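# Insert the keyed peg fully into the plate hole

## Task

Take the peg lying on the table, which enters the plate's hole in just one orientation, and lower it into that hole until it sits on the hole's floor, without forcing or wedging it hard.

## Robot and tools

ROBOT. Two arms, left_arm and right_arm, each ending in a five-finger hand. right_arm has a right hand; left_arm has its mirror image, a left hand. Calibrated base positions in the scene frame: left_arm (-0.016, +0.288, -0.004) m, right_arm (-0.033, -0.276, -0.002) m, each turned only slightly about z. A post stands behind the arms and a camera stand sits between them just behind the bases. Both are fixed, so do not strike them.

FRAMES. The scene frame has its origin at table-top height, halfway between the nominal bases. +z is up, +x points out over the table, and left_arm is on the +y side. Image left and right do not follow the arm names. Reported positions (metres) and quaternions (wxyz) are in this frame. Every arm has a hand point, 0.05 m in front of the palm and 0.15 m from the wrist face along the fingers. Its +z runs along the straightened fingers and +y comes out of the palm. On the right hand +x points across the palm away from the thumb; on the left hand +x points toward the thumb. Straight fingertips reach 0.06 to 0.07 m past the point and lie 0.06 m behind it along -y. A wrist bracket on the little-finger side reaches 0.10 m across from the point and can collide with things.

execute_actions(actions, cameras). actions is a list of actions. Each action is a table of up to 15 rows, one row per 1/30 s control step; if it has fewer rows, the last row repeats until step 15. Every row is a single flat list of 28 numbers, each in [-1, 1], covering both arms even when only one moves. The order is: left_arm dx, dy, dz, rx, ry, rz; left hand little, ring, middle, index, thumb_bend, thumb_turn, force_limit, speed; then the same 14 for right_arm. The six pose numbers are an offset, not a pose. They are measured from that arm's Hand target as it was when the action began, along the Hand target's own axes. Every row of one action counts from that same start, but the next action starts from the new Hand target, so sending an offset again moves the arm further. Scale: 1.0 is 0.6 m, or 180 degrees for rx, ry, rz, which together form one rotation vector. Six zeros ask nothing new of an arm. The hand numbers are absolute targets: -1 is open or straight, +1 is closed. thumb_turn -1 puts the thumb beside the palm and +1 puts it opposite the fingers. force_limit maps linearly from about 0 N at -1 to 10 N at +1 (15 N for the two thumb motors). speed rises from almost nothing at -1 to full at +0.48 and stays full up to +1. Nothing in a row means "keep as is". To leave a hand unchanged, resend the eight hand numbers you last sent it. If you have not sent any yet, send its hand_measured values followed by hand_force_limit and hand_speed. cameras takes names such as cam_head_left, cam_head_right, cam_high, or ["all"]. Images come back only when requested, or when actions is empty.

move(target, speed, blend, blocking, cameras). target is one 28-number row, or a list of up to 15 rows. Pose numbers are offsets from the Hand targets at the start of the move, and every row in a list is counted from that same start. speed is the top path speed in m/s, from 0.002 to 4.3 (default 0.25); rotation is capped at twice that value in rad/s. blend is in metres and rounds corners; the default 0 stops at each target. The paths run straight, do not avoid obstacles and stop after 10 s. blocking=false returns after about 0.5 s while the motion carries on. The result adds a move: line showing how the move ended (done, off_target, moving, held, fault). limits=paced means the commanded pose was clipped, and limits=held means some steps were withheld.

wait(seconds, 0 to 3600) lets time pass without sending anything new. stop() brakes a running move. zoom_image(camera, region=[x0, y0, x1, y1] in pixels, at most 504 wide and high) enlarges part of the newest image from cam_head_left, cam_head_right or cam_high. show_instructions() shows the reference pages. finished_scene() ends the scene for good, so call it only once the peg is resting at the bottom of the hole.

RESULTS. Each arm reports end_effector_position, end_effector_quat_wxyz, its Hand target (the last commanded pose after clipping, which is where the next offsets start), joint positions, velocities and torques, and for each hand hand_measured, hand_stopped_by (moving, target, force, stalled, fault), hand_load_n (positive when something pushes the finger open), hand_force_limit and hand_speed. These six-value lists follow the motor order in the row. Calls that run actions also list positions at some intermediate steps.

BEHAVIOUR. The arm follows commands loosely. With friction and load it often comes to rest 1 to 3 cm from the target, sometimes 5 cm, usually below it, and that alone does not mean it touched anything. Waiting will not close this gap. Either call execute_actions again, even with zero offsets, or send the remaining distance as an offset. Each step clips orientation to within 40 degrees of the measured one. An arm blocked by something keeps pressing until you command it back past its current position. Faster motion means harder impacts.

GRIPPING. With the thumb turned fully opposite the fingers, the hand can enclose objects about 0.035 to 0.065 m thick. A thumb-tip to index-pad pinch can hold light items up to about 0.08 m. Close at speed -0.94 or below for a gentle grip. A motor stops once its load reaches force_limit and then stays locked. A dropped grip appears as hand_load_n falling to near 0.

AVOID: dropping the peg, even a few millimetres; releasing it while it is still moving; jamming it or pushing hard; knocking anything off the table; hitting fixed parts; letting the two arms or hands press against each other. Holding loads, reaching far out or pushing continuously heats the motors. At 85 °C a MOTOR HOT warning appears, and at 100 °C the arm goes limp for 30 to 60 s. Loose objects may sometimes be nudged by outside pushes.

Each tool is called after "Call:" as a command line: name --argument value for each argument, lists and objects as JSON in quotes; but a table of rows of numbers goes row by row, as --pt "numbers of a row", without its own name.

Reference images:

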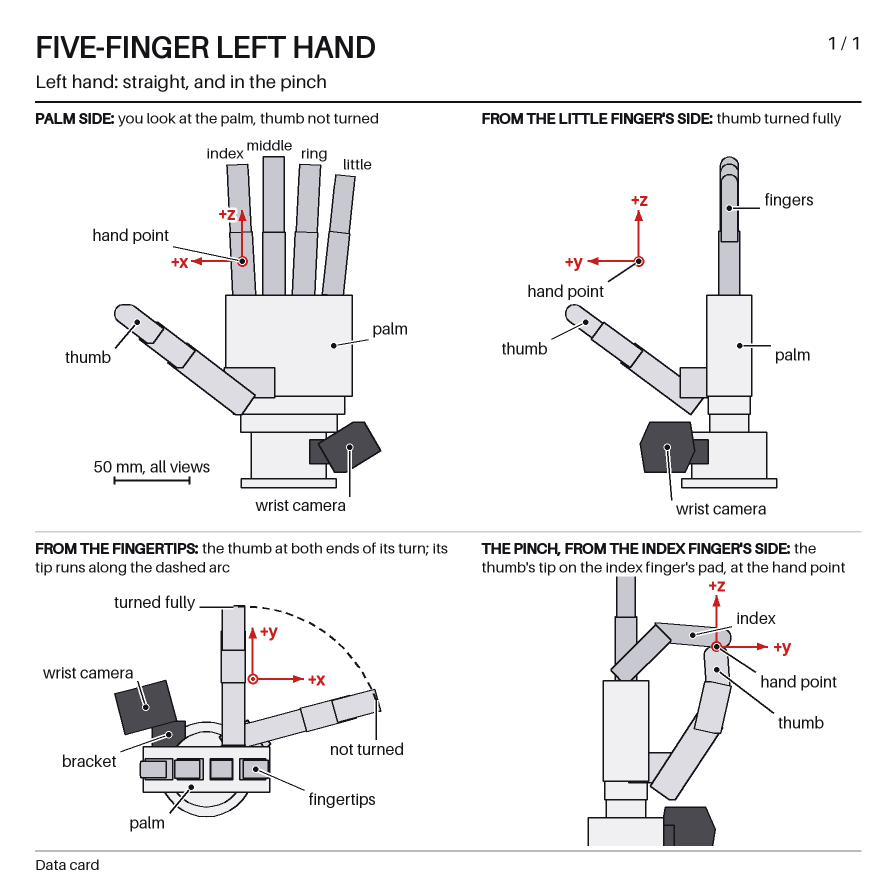

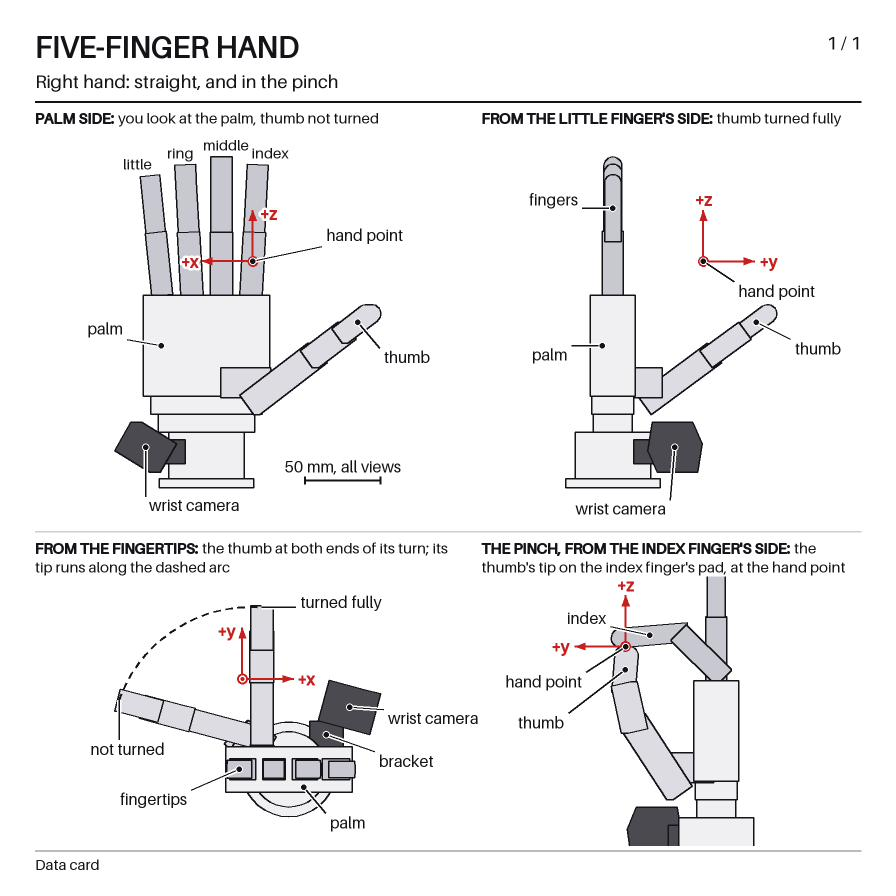

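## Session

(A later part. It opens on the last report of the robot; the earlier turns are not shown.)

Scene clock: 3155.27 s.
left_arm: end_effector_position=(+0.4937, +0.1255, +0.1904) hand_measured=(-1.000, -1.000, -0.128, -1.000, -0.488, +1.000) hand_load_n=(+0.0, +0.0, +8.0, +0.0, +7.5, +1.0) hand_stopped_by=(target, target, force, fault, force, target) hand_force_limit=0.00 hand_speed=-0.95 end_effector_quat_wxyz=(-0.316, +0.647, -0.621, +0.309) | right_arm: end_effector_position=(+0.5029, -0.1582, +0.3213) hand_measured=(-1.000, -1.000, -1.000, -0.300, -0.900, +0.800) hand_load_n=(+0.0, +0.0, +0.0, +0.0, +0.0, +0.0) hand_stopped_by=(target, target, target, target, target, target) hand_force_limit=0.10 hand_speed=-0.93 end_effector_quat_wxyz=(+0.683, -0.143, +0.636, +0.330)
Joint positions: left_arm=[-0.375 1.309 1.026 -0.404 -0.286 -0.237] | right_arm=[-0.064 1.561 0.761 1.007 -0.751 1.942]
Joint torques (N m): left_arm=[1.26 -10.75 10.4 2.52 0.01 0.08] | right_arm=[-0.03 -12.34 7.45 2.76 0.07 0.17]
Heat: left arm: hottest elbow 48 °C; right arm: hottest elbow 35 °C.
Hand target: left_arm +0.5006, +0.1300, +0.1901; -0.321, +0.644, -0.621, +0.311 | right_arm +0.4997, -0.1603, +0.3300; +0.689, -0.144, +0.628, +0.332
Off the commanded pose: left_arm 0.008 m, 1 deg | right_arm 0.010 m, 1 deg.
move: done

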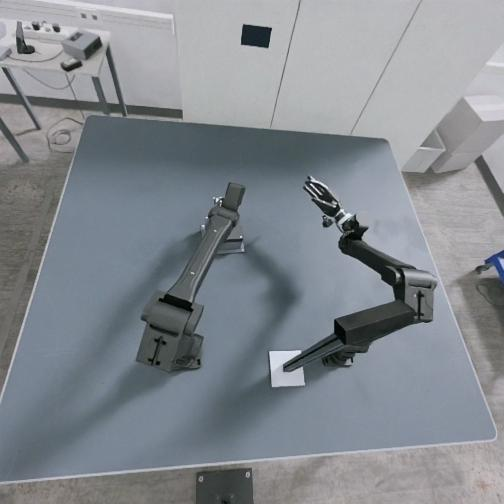

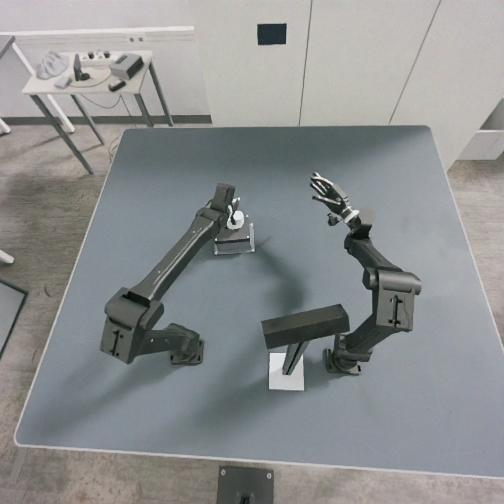

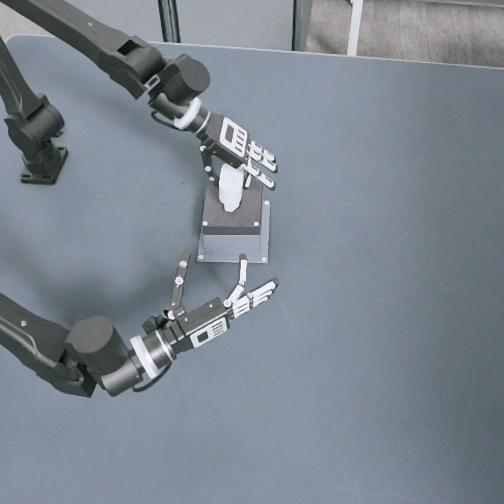

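Call:
move --target '[-0.0174,-0.0018,0.0025,0,0,0,-1,-1,0.15,-1,-0.05,1,0.0,-0.95,0,0,0,0,0,0,-1,-1,-1,-0.3,-0.9,0.8,0.1,-0.93]' --speed 0.04 --cameras '["cam_high","cam_head_right"]'

Call:
zoom_image --camera "cam_high" --region '[214, 176, 254, 216]'

Call:
zoom_image --camera "cam_head_right" --region '[215, 200, 255, 240]'

Scene clock: 3193.10 s.
left_arm: end_effector_position=(+0.4956, +0.1367, +0.1874) hand_measured=(-1.000, -1.000, -0.128, -1.000, -0.488, +1.000) hand_load_n=(+0.0, +0.0, +8.0, +0.0, +7.0, +1.0) hand_stopped_by=(target, target, force, fault, force, target) hand_force_limit=0.00 hand_speed=-0.95 end_effector_quat_wxyz=(-0.315, +0.648, -0.622, +0.307) | right_arm: end_effector_position=(+0.5029, -0.1582, +0.3213) hand_measured=(-1.000, -1.000, -1.000, -0.300, -0.900, +0.800) hand_load_n=(+0.0, +0.0, +0.0, +0.0, +0.0, +0.0) hand_stopped_by=(target, target, target, target, target, target) hand_force_limit=0.10 hand_speed=-0.93 end_effector_quat_wxyz=(+0.683, -0.143, +0.636, +0.330)
Joint positions: left_arm=[-0.349 1.309 1.02 -0.4 -0.266 -0.221] | right_arm=[-0.064 1.561 0.761 1.007 -0.751 1.942]
Joint velocities: left_arm=[-0.005 -0.005 -0.002 0.051 0.007 0.022] | right_arm=[within noise]
Joint torques (N m): left_arm=[0.97 -11.16 10.43 2.69 0.04 0.09] | right_arm=[0.03 -12.28 7.47 2.74 0.07 0.17]
Heat: left arm: hottest elbow 47 °C; right arm: hottest elbow 35 °C.
Hand target: left_arm +0.5019, +0.1406, +0.1900; -0.321, +0.644, -0.621, +0.311 | right_arm +0.4997, -0.1603, +0.3300; +0.689, -0.144, +0.628, +0.332
Off the commanded pose: left_arm 0.008 m, 1 deg | right_arm 0.010 m, 1 deg.
move: done
Images, in order (width x height): cam_head_right 504x504, cam_high 504x504.

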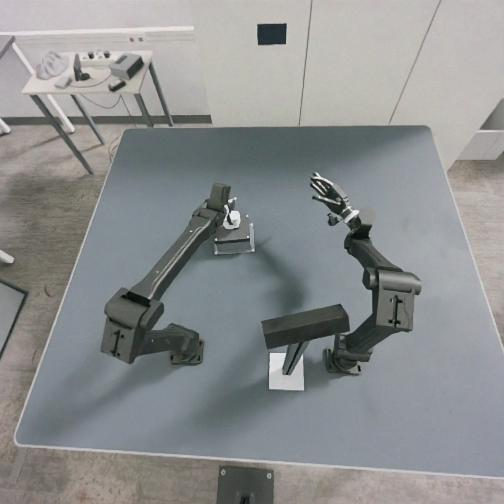

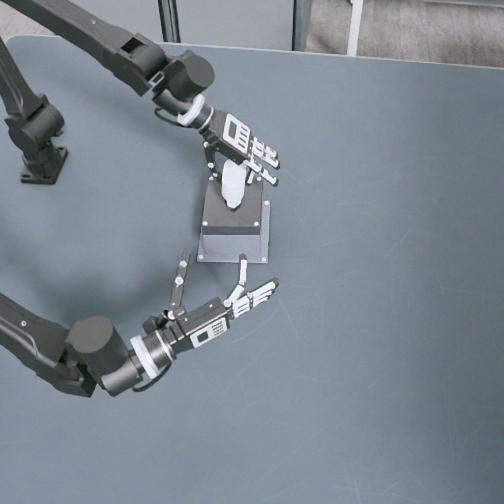

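Scaled by 12.600.

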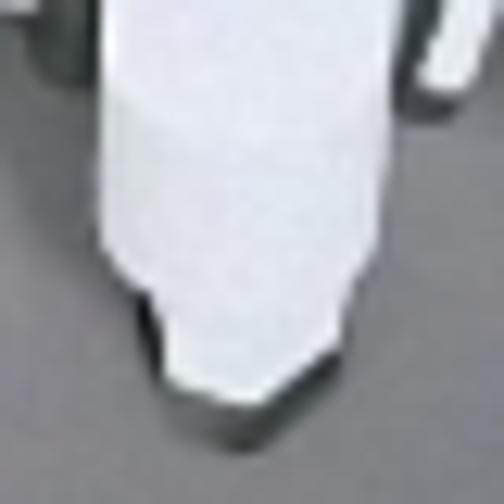

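Scaled by 12.600.

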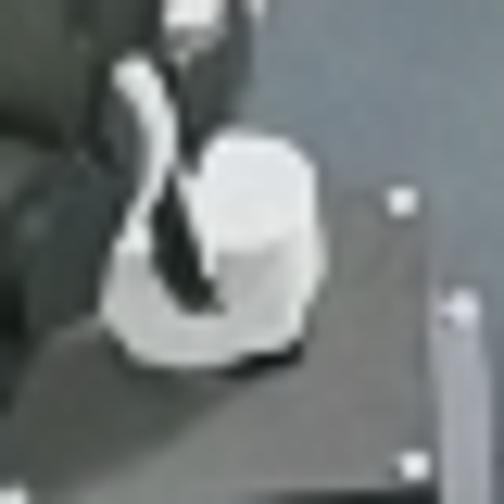

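Call:
zoom_image --camera "cam_high" --region '[222, 192, 246, 216]'

Call:
zoom_image --camera "cam_head_right" --region '[220, 215, 244, 239]'

Scaled by 21.000.

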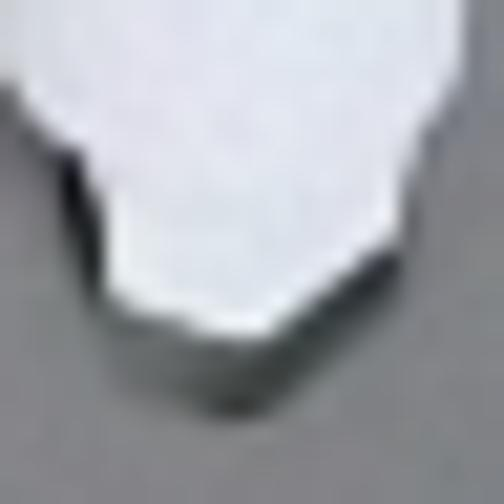

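Scaled by 21.000.

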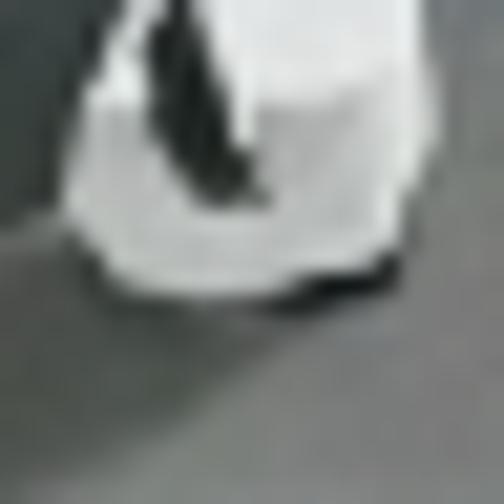

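Call:
zoom_image --camera "cam_head_right" --region '[222, 206, 246, 230]'

Call:
zoom_image --camera "cam_high" --region '[218, 160, 248, 190]'

Scaled by 21.000.

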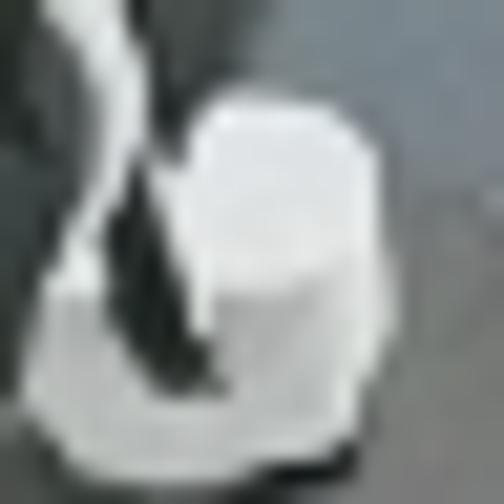

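Scaled by 16.800.

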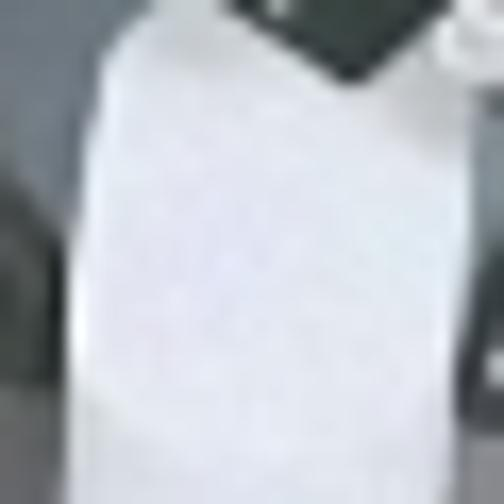

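Call:
execute_actions --actions '[]'

Call:
zoom_image --camera "cam_high" --region '[214, 176, 254, 216]'

Call:
zoom_image --camera "cam_head_right" --region '[210, 196, 258, 244]'

Scene clock: 3295.97 s.
left_arm: end_effector_position=(+0.4956, +0.1367, +0.1874) hand_measured=(-1.000, -1.000, -0.128, -1.000, -0.488, +1.000) hand_load_n=(-0.5, +0.0, +8.0, +0.0, +7.0, +1.0) hand_stopped_by=(target, target, force, fault, force, target) hand_force_limit=0.00 hand_speed=-0.95 end_effector_quat_wxyz=(-0.315, +0.648, -0.622, +0.307) | right_arm: end_effector_position=(+0.5029, -0.1582, +0.3213) hand_measured=(-1.000, -1.000, -1.000, -0.300, -0.900, +0.800) hand_load_n=(+0.0, +0.0, +0.0, +0.0, +0.0, -0.5) hand_stopped_by=(target, target, target, target, target, target) hand_force_limit=0.10 hand_speed=-0.93 end_effector_quat_wxyz=(+0.683, -0.143, +0.636, +0.330)
Joint positions: left_arm=[-0.349 1.309 1.02 -0.399 -0.266 -0.22] | right_arm=[-0.064 1.561 0.761 1.007 -0.751 1.942]
Joint velocities: within noise
Joint torques (N m): left_arm=[1.14 -11.11 10.43 2.54 0.02 0.06] | right_arm=[0.03 -12.34 7.47 2.76 0.07 0.17]
Heat: left arm: hottest elbow 47 °C; right arm: hottest elbow 35 °C.
Hand target: left_arm +0.5020, +0.1406, +0.1900; -0.321, +0.644, -0.621, +0.311 | right_arm +0.4997, -0.1603, +0.3300; +0.689, -0.144, +0.628, +0.332
Off the commanded pose: left_arm 0.008 m, 1 deg | right_arm 0.010 m, 1 deg.

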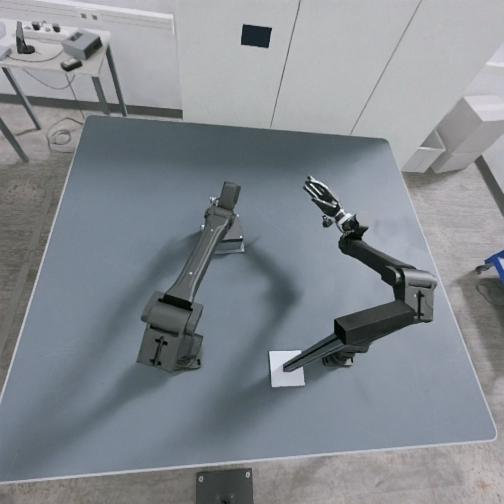

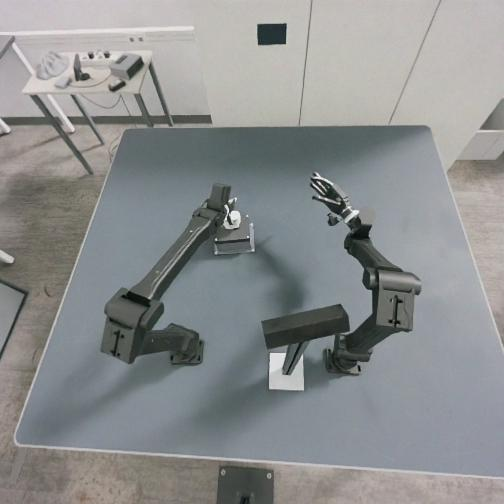

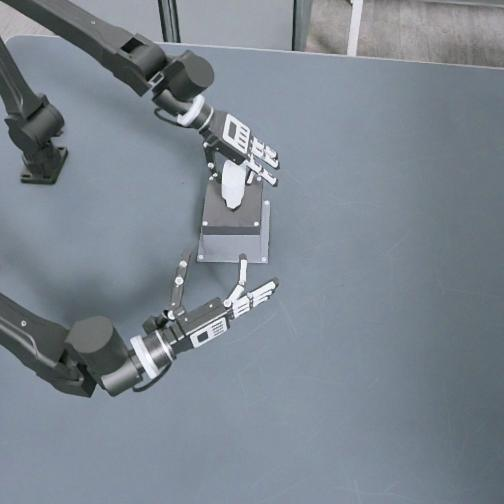

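Scaled by 12.600.

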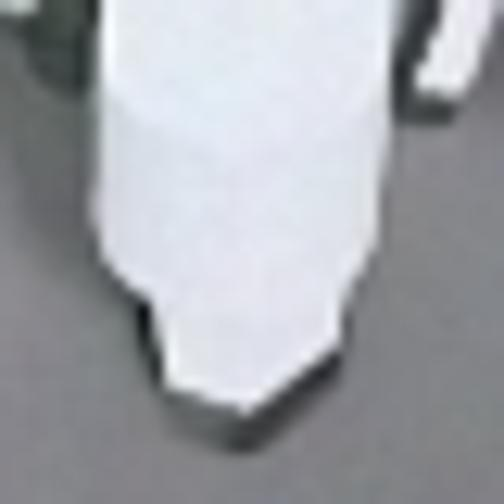

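Scaled by 10.500.

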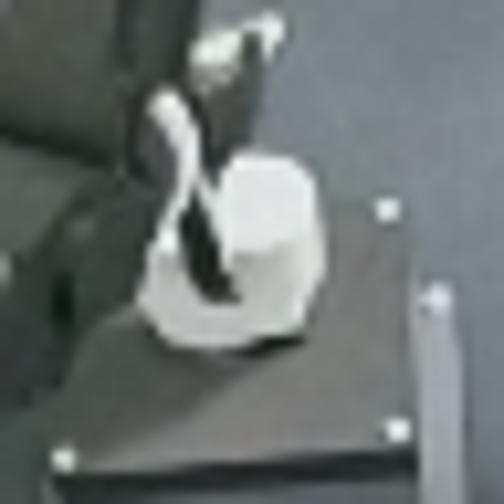

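Call:
zoom_image --camera "cam_high" --region '[224, 196, 244, 216]'

Scaled by 25.200.

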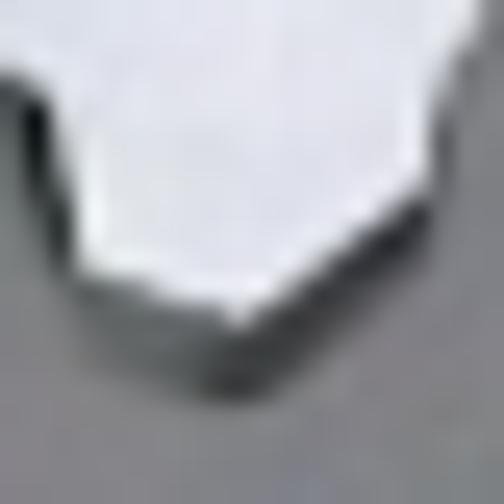

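Call:
move --target '[0,0.0053,0.004,0,0,0,-1,-1,0.15,-1,-0.05,1,0.0,-0.95,0,0,0,0,0,0,-1,-1,-1,-0.3,-0.9,0.8,0.1,-0.93]' --speed 0.04 --cameras '["cam_high"]'

Call:
zoom_image --camera "cam_high" --region '[224, 196, 244, 216]'

Scene clock: 3367.93 s.
left_arm: end_effector_position=(+0.4954, +0.1368, +0.1852) hand_measured=(-1.000, -1.000, -0.128, -1.000, -0.488, +1.000) hand_load_n=(+0.0, +0.0, +8.0, +0.0, +7.0, +1.0) hand_stopped_by=(target, target, force, fault, force, target) hand_force_limit=0.00 hand_speed=-0.95 end_effector_quat_wxyz=(-0.316, +0.648, -0.621, +0.308) | right_arm: end_effector_position=(+0.5029, -0.1582, +0.3213) hand_measured=(-1.000, -1.000, -1.000, -0.300, -0.900, +0.800) hand_load_n=(+0.0, +0.0, +0.0, +0.0, +0.0, +0.0) hand_stopped_by=(target, target, target, target, target, target) hand_force_limit=0.10 hand_speed=-0.93 end_effector_quat_wxyz=(+0.683, -0.143, +0.636, +0.330)
Joint positions: left_arm=[-0.349 1.309 1.012 -0.389 -0.266 -0.22] | right_arm=[-0.064 1.561 0.761 1.007 -0.751 1.942]
Joint torques (N m): left_arm=[1.14 -10.81 10.4 2.59 0.02 0.06] | right_arm=[0.03 -12.28 7.46 2.77 0.07 0.17]
Heat: left arm: hottest elbow 47 °C; right arm: hottest elbow 35 °C.
Hand target: left_arm +0.5021, +0.1406, +0.1861; -0.322, +0.644, -0.621, +0.311 | right_arm +0.4997, -0.1603, +0.3300; +0.689, -0.144, +0.628, +0.332
Off the commanded pose: left_arm 0.008 m, 1 deg | right_arm 0.010 m, 1 deg.
move: done

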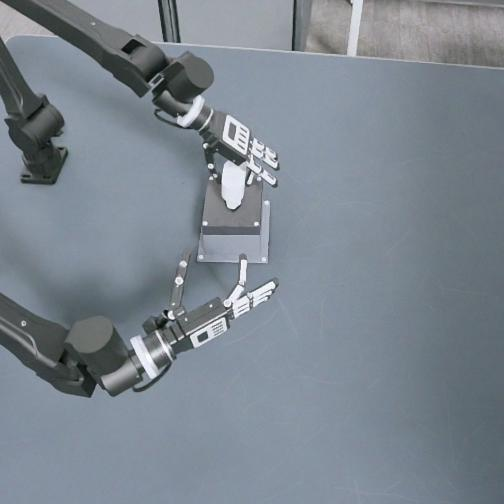

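Scaled by 25.200.

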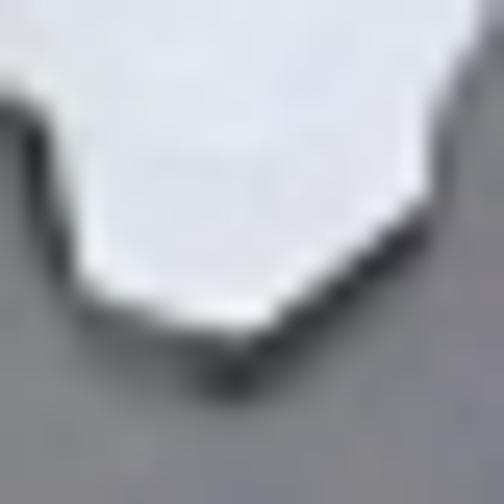

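Call:
move --target '[0,0.004,0.003,0,0,0,-1,-1,0.15,-1,-0.05,1,0.0,-0.95,0,0,0,0,0,0,-1,-1,-1,-0.3,-0.9,0.8,0.1,-0.93]' --speed 0.04 --cameras '["cam_high"]'

Call:
zoom_image --camera "cam_high" --region '[224, 196, 244, 216]'

Scene clock: 3375.43 s.
left_arm: end_effector_position=(+0.4952, +0.1368, +0.1832) hand_measured=(-1.000, -1.000, -0.128, -1.000, -0.488, +1.000) hand_load_n=(+0.0, +0.0, +8.0, +0.0, +7.0, +1.0) hand_stopped_by=(target, target, force, fault, force, target) hand_force_limit=0.00 hand_speed=-0.95 end_effector_quat_wxyz=(-0.316, +0.647, -0.621, +0.309) | right_arm: end_effector_position=(+0.5029, -0.1582, +0.3213) hand_measured=(-1.000, -1.000, -1.000, -0.300, -0.900, +0.800) hand_load_n=(+0.0, +0.0, +0.0, +0.0, +0.0, -0.5) hand_stopped_by=(target, target, target, target, target, target) hand_force_limit=0.10 hand_speed=-0.93 end_effector_quat_wxyz=(+0.683, -0.143, +0.636, +0.330)
Joint positions: left_arm=[-0.349 1.31 1.006 -0.38 -0.266 -0.22] | right_arm=[-0.064 1.561 0.761 1.007 -0.751 1.942]
Joint torques (N m): left_arm=[1.2 -10.64 10.4 2.45 0.02 0.06] | right_arm=[-0.03 -12.4 7.47 2.74 0.06 0.17]
Heat: left arm: hottest elbow 48 °C; right arm: hottest elbow 35 °C.
Hand target: left_arm +0.5019, +0.1406, +0.1829; -0.321, +0.644, -0.621, +0.311 | right_arm +0.4997, -0.1603, +0.3300; +0.689, -0.144, +0.628, +0.332
Off the commanded pose: left_arm 0.008 m, 1 deg | right_arm 0.010 m, 1 deg.
move: done

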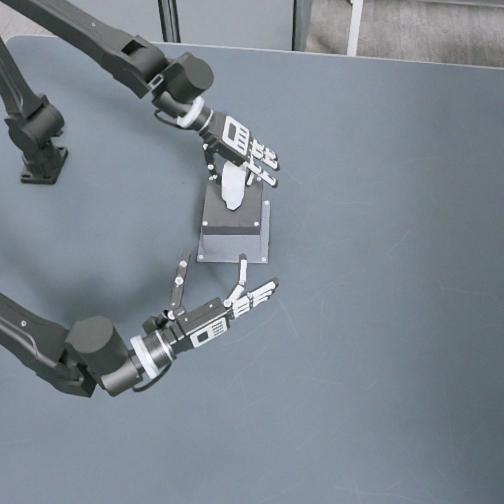

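Scaled by 25.200.

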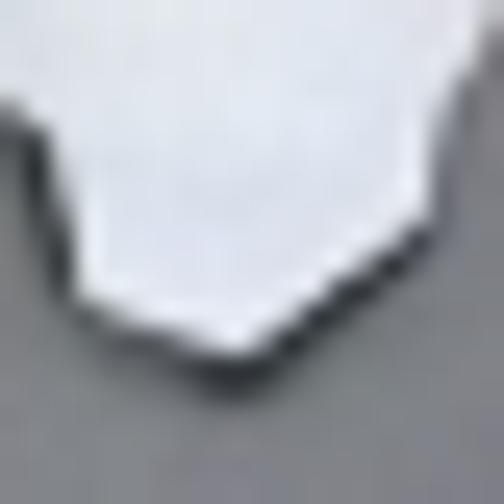

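Call:
zoom_image --camera "cam_high" --region '[223, 200, 235, 212]'

Call:
zoom_image --camera "cam_high" --region '[232, 202, 244, 214]'

Scaled by 42.000.

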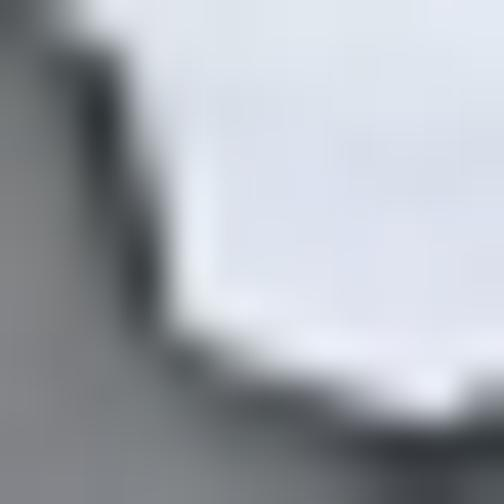

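Scaled by 42.000.

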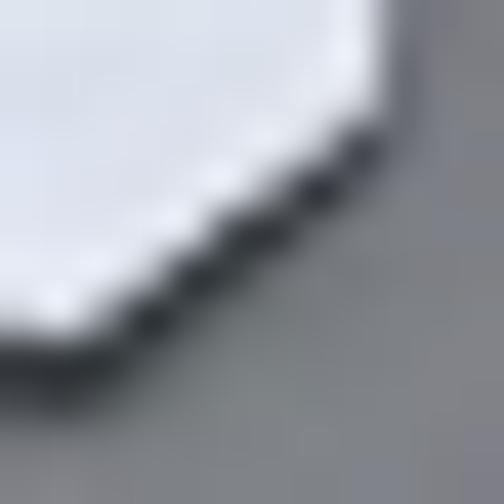

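Call:
move --target '[0,0.004,0.003,0,0,0,-1,-1,0.15,-1,-0.05,1,0.0,-0.95,0,0,0,0,0,0,-1,-1,-1,-0.3,-0.9,0.8,0.1,-0.93]' --speed 0.03 --cameras '["cam_high"]'

Call:
zoom_image --camera "cam_high" --region '[224, 196, 244, 216]'

Scene clock: 3432.63 s.
left_arm: end_effector_position=(+0.4953, +0.1367, +0.1798) hand_measured=(-1.000, -1.000, -0.128, -1.000, -0.488, +1.000) hand_load_n=(+0.0, +0.0, +8.0, +0.0, +7.0, +1.0) hand_stopped_by=(target, target, force, fault, force, target) hand_force_limit=0.00 hand_speed=-0.95 end_effector_quat_wxyz=(-0.316, +0.647, -0.621, +0.308) | right_arm: end_effector_position=(+0.5029, -0.1582, +0.3213) hand_measured=(-1.000, -1.000, -1.000, -0.300, -0.900, +0.800) hand_load_n=(+0.0, +0.0, +0.0, +0.0, +0.0, +0.0) hand_stopped_by=(target, target, target, target, target, target) hand_force_limit=0.10 hand_speed=-0.93 end_effector_quat_wxyz=(+0.683, -0.143, +0.636, +0.330)
Joint positions: left_arm=[-0.349 1.313 1 -0.372 -0.266 -0.22] | right_arm=[-0.064 1.561 0.761 1.007 -0.751 1.942]
Joint torques (N m): left_arm=[1.14 -10.75 10.4 2.58 0.03 0.06] | right_arm=[0.09 -12.28 7.47 2.77 0.07 0.17]
Heat: left arm: hottest elbow 51 °C; right arm: hottest elbow 35 °C.
Hand target: left_arm +0.5020, +0.1405, +0.1799; -0.321, +0.644, -0.621, +0.311 | right_arm +0.4997, -0.1603, +0.3300; +0.689, -0.144, +0.628, +0.332
Off the commanded pose: left_arm 0.008 m, 1 deg | right_arm 0.010 m, 1 deg.
move: done

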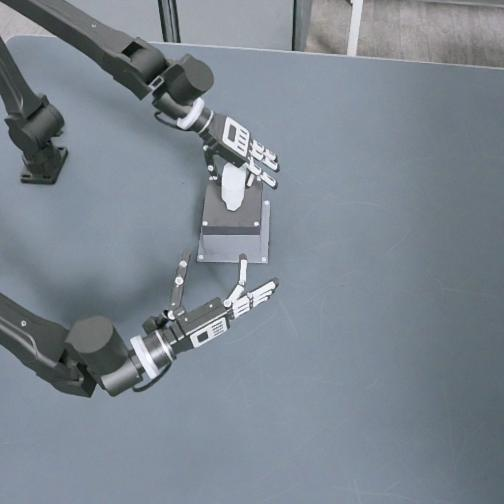

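Scaled by 25.200.

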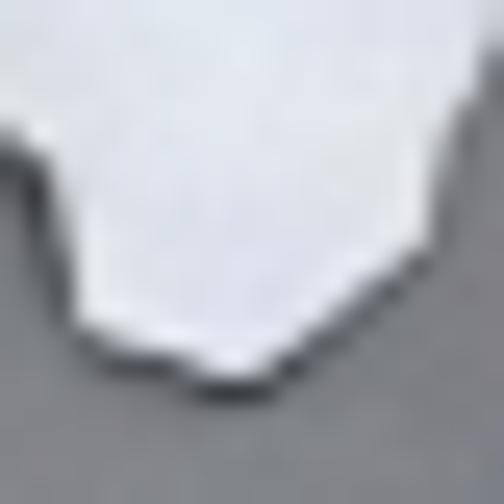

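Call:
move --target '[0.00994,0.00121,-0.00161,0,0,0,-1,-1,0.15,-1,-0.05,1,0.0,-0.95,0,0,0,0,0,0,-1,-1,-1,-0.3,-0.9,0.8,0.1,-0.93]' --speed 0.03 --cameras '["cam_high"]'

Call:
zoom_image --camera "cam_high" --region '[224, 196, 244, 216]'

Scene clock: 3468.30 s.
left_arm: end_effector_position=(+0.4957, +0.1373, +0.1791) hand_measured=(-1.000, -1.000, -0.128, -1.000, -0.488, +1.000) hand_load_n=(+0.0, +0.0, +8.0, +0.0, +7.0, +1.5) hand_stopped_by=(target, target, force, fault, force, target) hand_force_limit=0.00 hand_speed=-0.95 end_effector_quat_wxyz=(-0.317, +0.648, -0.621, +0.307) | right_arm: end_effector_position=(+0.5029, -0.1582, +0.3213) hand_measured=(-1.000, -1.000, -1.000, -0.300, -0.900, +0.800) hand_load_n=(+0.0, +0.0, +0.0, +0.0, +0.0, -0.5) hand_stopped_by=(target, target, target, target, target, target) hand_force_limit=0.10 hand_speed=-0.93 end_effector_quat_wxyz=(+0.683, -0.143, +0.636, +0.330)
Joint positions: left_arm=[-0.349 1.315 1 -0.371 -0.27 -0.22] | right_arm=[-0.064 1.561 0.761 1.007 -0.751 1.942]
Joint torques (N m): left_arm=[-0.15 -10.7 10.56 2.44 -0.28 -0.04] | right_arm=[0.15 -12.34 7.46 2.78 0.07 0.17]
Heat: left arm: hottest elbow 51 °C; right arm: hottest elbow 35 °C.
Hand target: left_arm +0.5010, +0.1345, +0.1800; -0.321, +0.644, -0.621, +0.311 | right_arm +0.4997, -0.1603, +0.3300; +0.689, -0.144, +0.628, +0.332
Off the commanded pose: left_arm 0.006 m, 1 deg | right_arm 0.010 m, 1 deg.
move: done

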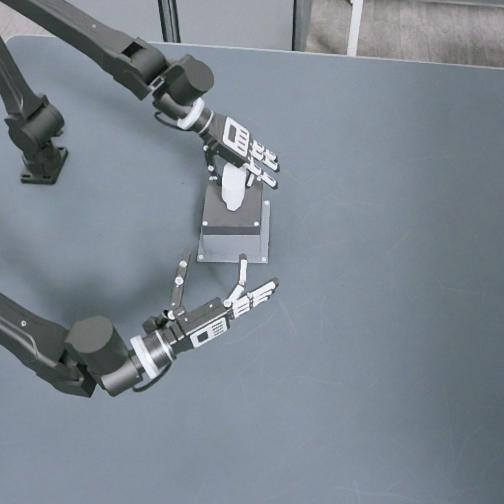

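Scaled by 25.200.

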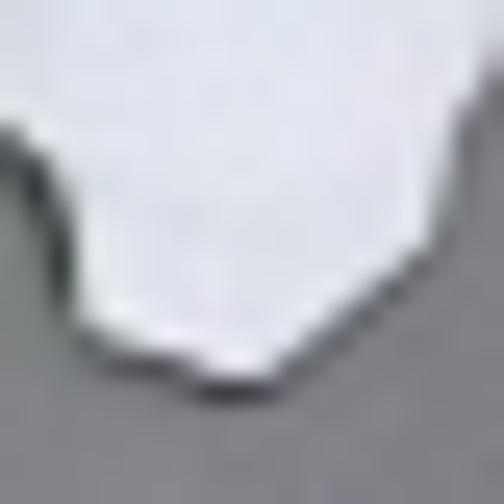

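Call:
move --target '[0.0066,0.00114,-0.0015,0,0,0,-1,-1,0.15,-1,-0.05,1,0.0,-0.95,0,0,0,0,0,0,-1,-1,-1,-0.3,-0.9,0.8,0.1,-0.93]' --speed 0.03 --cameras '["cam_high"]'

Call:
zoom_image --camera "cam_high" --region '[224, 196, 244, 216]'

Scene clock: 3476.00 s.
left_arm: end_effector_position=(+0.4959, +0.1382, +0.1790) hand_measured=(-1.000, -1.000, -0.128, -1.000, -0.488, +1.000) hand_load_n=(+0.0, +0.0, +8.0, +0.0, +7.5, +1.5) hand_stopped_by=(target, target, force, fault, force, target) hand_force_limit=0.00 hand_speed=-0.95 end_effector_quat_wxyz=(-0.320, +0.649, -0.620, +0.305) | right_arm: end_effector_position=(+0.5029, -0.1582, +0.3213) hand_measured=(-1.000, -1.000, -1.000, -0.300, -0.900, +0.800) hand_load_n=(+0.0, +0.0, +0.0, +0.0, +0.0, +0.0) hand_stopped_by=(target, target, target, target, target, target) hand_force_limit=0.10 hand_speed=-0.93 end_effector_quat_wxyz=(+0.683, -0.143, +0.636, +0.330)
Joint positions: left_arm=[-0.35 1.315 1 -0.371 -0.277 -0.22] | right_arm=[-0.064 1.561 0.761 1.007 -0.751 1.942]
Joint torques (N m): left_arm=[-0.85 -10.46 10.65 2.35 -0.27 -0.11] | right_arm=[0.09 -12.34 7.45 2.74 0.07 0.17]
Heat: left arm: hottest elbow 52 °C; right arm: hottest elbow 35 °C.
Hand target: left_arm +0.5000, +0.1305, +0.1801; -0.321, +0.644, -0.621, +0.311 | right_arm +0.4997, -0.1603, +0.3300; +0.689, -0.144, +0.628, +0.332
Off the commanded pose: left_arm 0.009 m, 1 deg | right_arm 0.010 m, 1 deg.
move: done

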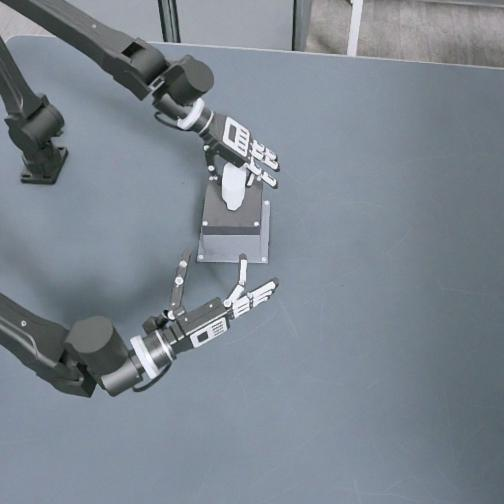

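Scaled by 25.200.

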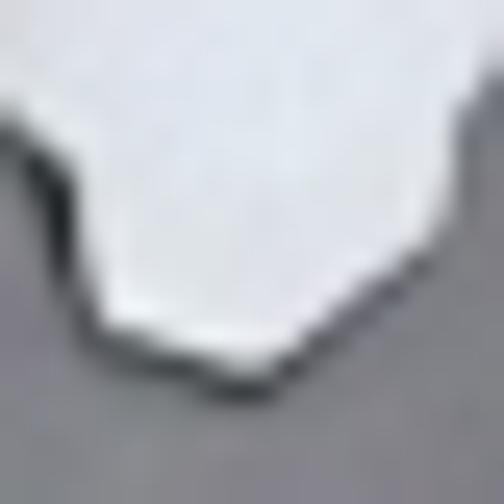

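Call:
move --target '[0.0066,0.00114,-0.0015,0,0,0,-1,-1,0.15,-1,-0.05,1,0.0,-0.95,0,0,0,0,0,0,-1,-1,-1,-0.3,-0.9,0.8,0.1,-0.93]' --speed 0.03 --cameras '["cam_high"]'

Call:
zoom_image --camera "cam_high" --region '[224, 196, 244, 216]'

Scene clock: 3489.97 s.
left_arm: end_effector_position=(+0.4949, +0.1346, +0.1785) hand_measured=(-1.000, -1.000, -0.128, -1.000, -0.488, +1.000) hand_load_n=(+0.0, +0.0, +8.0, +0.0, +7.5, +1.0) hand_stopped_by=(target, target, force, fault, force, target) hand_force_limit=0.00 hand_speed=-0.95 end_effector_quat_wxyz=(-0.321, +0.646, -0.622, +0.304) | right_arm: end_effector_position=(+0.5029, -0.1582, +0.3213) hand_measured=(-1.000, -1.000, -1.000, -0.300, -0.900, +0.800) hand_load_n=(+0.0, +0.0, +0.0, +0.0, +0.0, -0.5) hand_stopped_by=(target, target, target, target, target, target) hand_force_limit=0.10 hand_speed=-0.93 end_effector_quat_wxyz=(+0.683, -0.143, +0.636, +0.330)
Joint positions: left_arm=[-0.36 1.316 1 -0.371 -0.285 -0.22] | right_arm=[-0.064 1.561 0.761 1.007 -0.751 1.942]
Joint torques (N m): left_arm=[-0.91 -10.46 10.73 2.25 -0.28 -0.17] | right_arm=[0.09 -12.34 7.46 2.76 0.06 0.17]
Heat: left arm: hottest elbow 52 °C; right arm: hottest elbow 35 °C.
Hand target: left_arm +0.4990, +0.1265, +0.1800; -0.321, +0.644, -0.621, +0.311 | right_arm +0.4997, -0.1603, +0.3300; +0.689, -0.144, +0.628, +0.332
Off the commanded pose: left_arm 0.009 m, 1 deg | right_arm 0.010 m, 1 deg.
move: done

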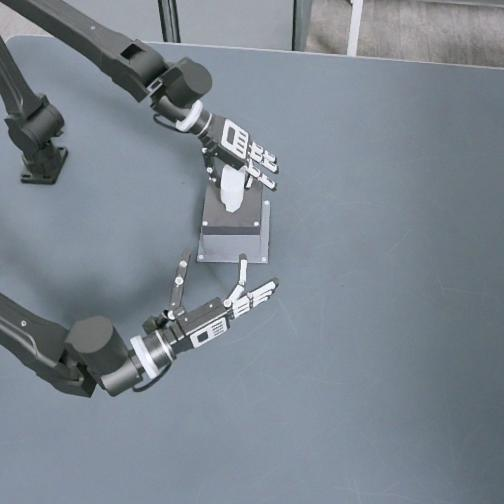

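Scaled by 25.200.

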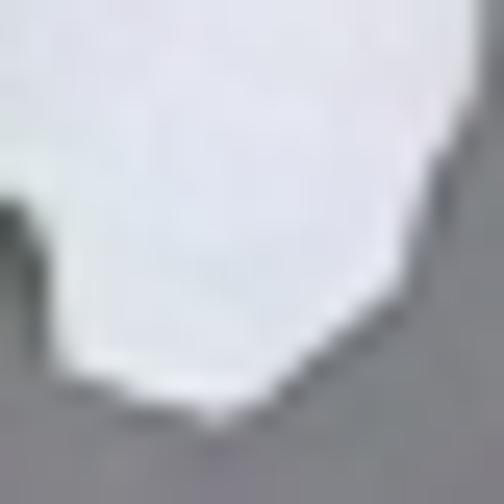

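Call:
move --target '[-0.0041,-0.0011,0.00145,0,-0.004,-0.003,-1,-1,0.15,-1,-0.05,1,0.0,-0.95,0,0,0,0,0,0,-1,-1,-1,-0.3,-0.9,0.8,0.1,-0.93]' --speed 0.03 --cameras '["cam_high"]'

Call:
zoom_image --camera "cam_high" --region '[224, 196, 244, 216]'

Scene clock: 3541.03 s.
left_arm: end_effector_position=(+0.4952, +0.1358, +0.1778) hand_measured=(-1.000, -1.000, -0.128, -1.000, -0.488, +1.000) hand_load_n=(+0.0, +0.0, +8.0, +0.0, +7.5, +1.0) hand_stopped_by=(target, target, force, fault, force, target) hand_force_limit=0.00 hand_speed=-0.95 end_effector_quat_wxyz=(-0.324, +0.647, -0.621, +0.301) | right_arm: end_effector_position=(+0.5029, -0.1582, +0.3213) hand_measured=(-1.000, -1.000, -1.000, -0.300, -0.900, +0.800) hand_load_n=(+0.0, +0.0, +0.0, +0.0, +0.0, +0.0) hand_stopped_by=(target, target, target, target, target, target) hand_force_limit=0.10 hand_speed=-0.93 end_effector_quat_wxyz=(+0.683, -0.143, +0.636, +0.330)
Joint positions: left_arm=[-0.361 1.318 1 -0.371 -0.295 -0.22] | right_arm=[-0.064 1.561 0.761 1.007 -0.751 1.942]
Joint torques (N m): left_arm=[-0.62 -10.52 10.86 2.14 -0.26 -0.26] | right_arm=[0.03 -12.4 7.45 2.74 0.07 0.17]
Heat: left arm: hottest elbow 52 °C; right arm: hottest elbow 35 °C.
Hand target: left_arm +0.5000, +0.1290, +0.1799; -0.324, +0.649, -0.616, +0.308 | right_arm +0.4997, -0.1603, +0.3300; +0.689, -0.144, +0.628, +0.332
Off the commanded pose: left_arm 0.009 m, 1 deg | right_arm 0.010 m, 1 deg.
move: done

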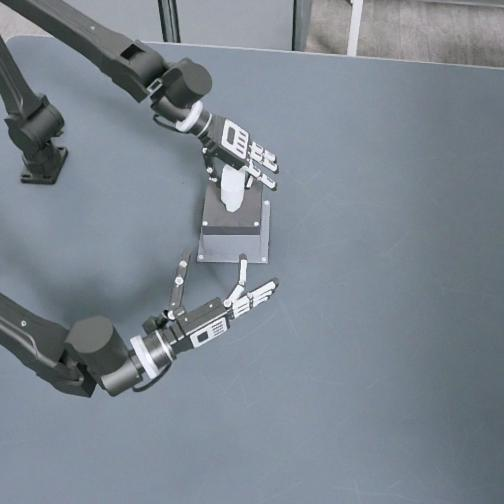

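Scaled by 25.200.

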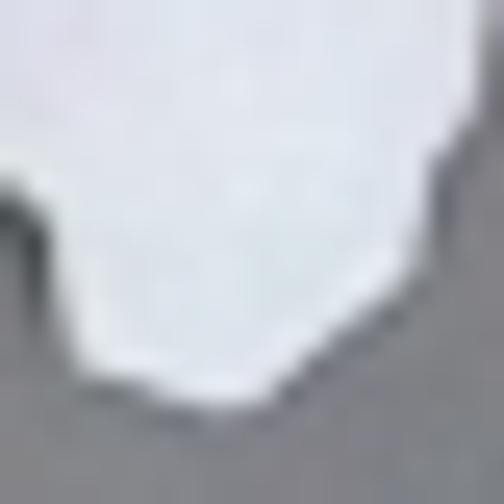

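Call:
move --target '[-0.0025,0.0031,0.0014,0,-0.0053,-0.004,-1,-1,0.15,-1,-0.05,1,0.0,-0.95,0,0,0,0,0,0,-1,-1,-1,-0.3,-0.9,0.8,0.1,-0.93]' --speed 0.03 --cameras '["cam_high"]'

Call:
zoom_image --camera "cam_high" --region '[224, 196, 244, 216]'

Scene clock: 3562.67 s.
left_arm: end_effector_position=(+0.4965, +0.1386, +0.1781) hand_measured=(-1.000, -1.000, -0.128, -1.000, -0.488, +1.000) hand_load_n=(+0.0, +0.0, +8.0, +0.0, +7.5, +1.0) hand_stopped_by=(target, target, force, fault, force, target) hand_force_limit=0.00 hand_speed=-0.95 end_effector_quat_wxyz=(-0.329, +0.653, -0.613, +0.299) | right_arm: end_effector_position=(+0.5029, -0.1582, +0.3213) hand_measured=(-1.000, -1.000, -1.000, -0.300, -0.900, +0.800) hand_load_n=(+0.0, +0.0, +0.0, +0.0, +0.0, -0.5) hand_stopped_by=(target, target, target, target, target, target) hand_force_limit=0.10 hand_speed=-0.93 end_effector_quat_wxyz=(+0.683, -0.143, +0.636, +0.330)
Joint positions: left_arm=[-0.361 1.318 1 -0.371 -0.314 -0.233] | right_arm=[-0.064 1.561 0.761 1.007 -0.751 1.942]
Joint torques (N m): left_arm=[-0.85 -10.64 10.5 2.1 -0.3 -0.29] | right_arm=[0.03 -12.34 7.43 2.74 0.07 0.17]
Heat: left arm: hottest elbow 52 °C; right arm: hottest elbow 35 °C.
Hand target: left_arm +0.4995, +0.1304, +0.1779; -0.327, +0.655, -0.609, +0.305 | right_arm +0.4997, -0.1603, +0.3300; +0.689, -0.144, +0.628, +0.332
Off the commanded pose: left_arm 0.009 m, 1 deg | right_arm 0.010 m, 1 deg.
move: done

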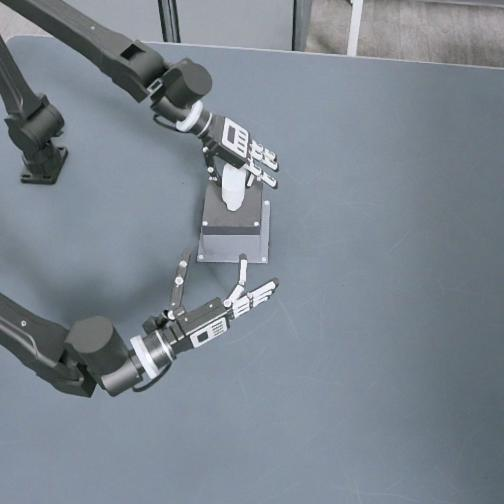

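Scaled by 25.200.

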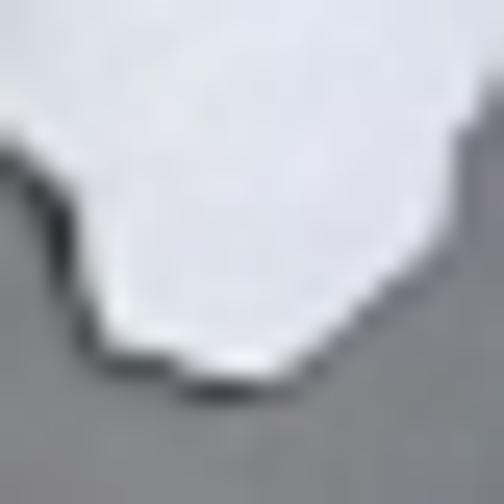

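Call:
move --target '[-0.0005,0.004,-0.0053,0,0,0,-1,-1,0.15,-1,-0.05,1,0.0,-0.95,0,0,0,0,0,0,-1,-1,-1,-0.3,-0.9,0.8,0.1,-0.93]' --speed 0.03 --cameras '["cam_high"]'

Call:
zoom_image --camera "cam_high" --region '[224, 196, 244, 216]'

Scene clock: 3594.70 s.
left_arm: end_effector_position=(+0.4939, +0.1384, +0.1743) hand_measured=(-1.000, -1.000, -0.128, -1.000, -0.488, +1.000) hand_load_n=(+0.0, +0.0, +8.0, +0.0, +7.0, +1.0) hand_stopped_by=(target, target, force, fault, force, target) hand_force_limit=0.00 hand_speed=-0.95 end_effector_quat_wxyz=(-0.328, +0.654, -0.614, +0.296) | right_arm: end_effector_position=(+0.5029, -0.1582, +0.3213) hand_measured=(-1.000, -1.000, -1.000, -0.300, -0.900, +0.800) hand_load_n=(+0.0, +0.0, +0.0, +0.0, +0.0, +0.0) hand_stopped_by=(target, target, target, target, target, target) hand_force_limit=0.10 hand_speed=-0.93 end_effector_quat_wxyz=(+0.683, -0.143, +0.636, +0.330)
Joint positions: left_arm=[-0.364 1.318 0.993 -0.371 -0.316 -0.235] | right_arm=[-0.064 1.561 0.761 1.007 -0.751 1.942]
Joint torques (N m): left_arm=[-0.91 -11.52 10.35 2.09 -0.3 -0.29] | right_arm=[0.03 -12.34 7.47 2.77 0.07 0.18]
Heat: left arm: hottest elbow 52 °C; right arm: hottest elbow 35 °C.
Hand target: left_arm +0.4955, +0.1306, +0.1778; -0.327, +0.655, -0.609, +0.305 | right_arm +0.4997, -0.1603, +0.3300; +0.689, -0.144, +0.628, +0.332
Off the commanded pose: left_arm 0.009 m, 1 deg | right_arm 0.010 m, 1 deg.
move: done

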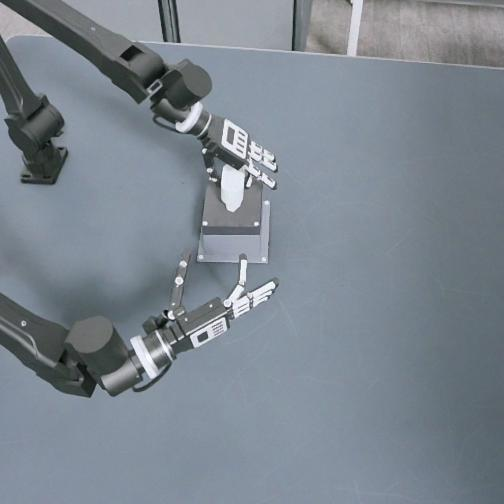

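Scaled by 25.200.

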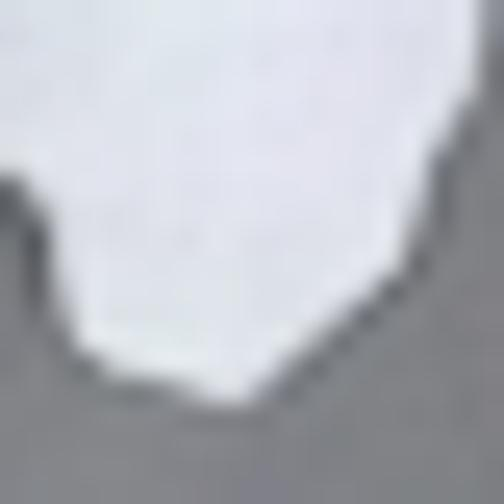

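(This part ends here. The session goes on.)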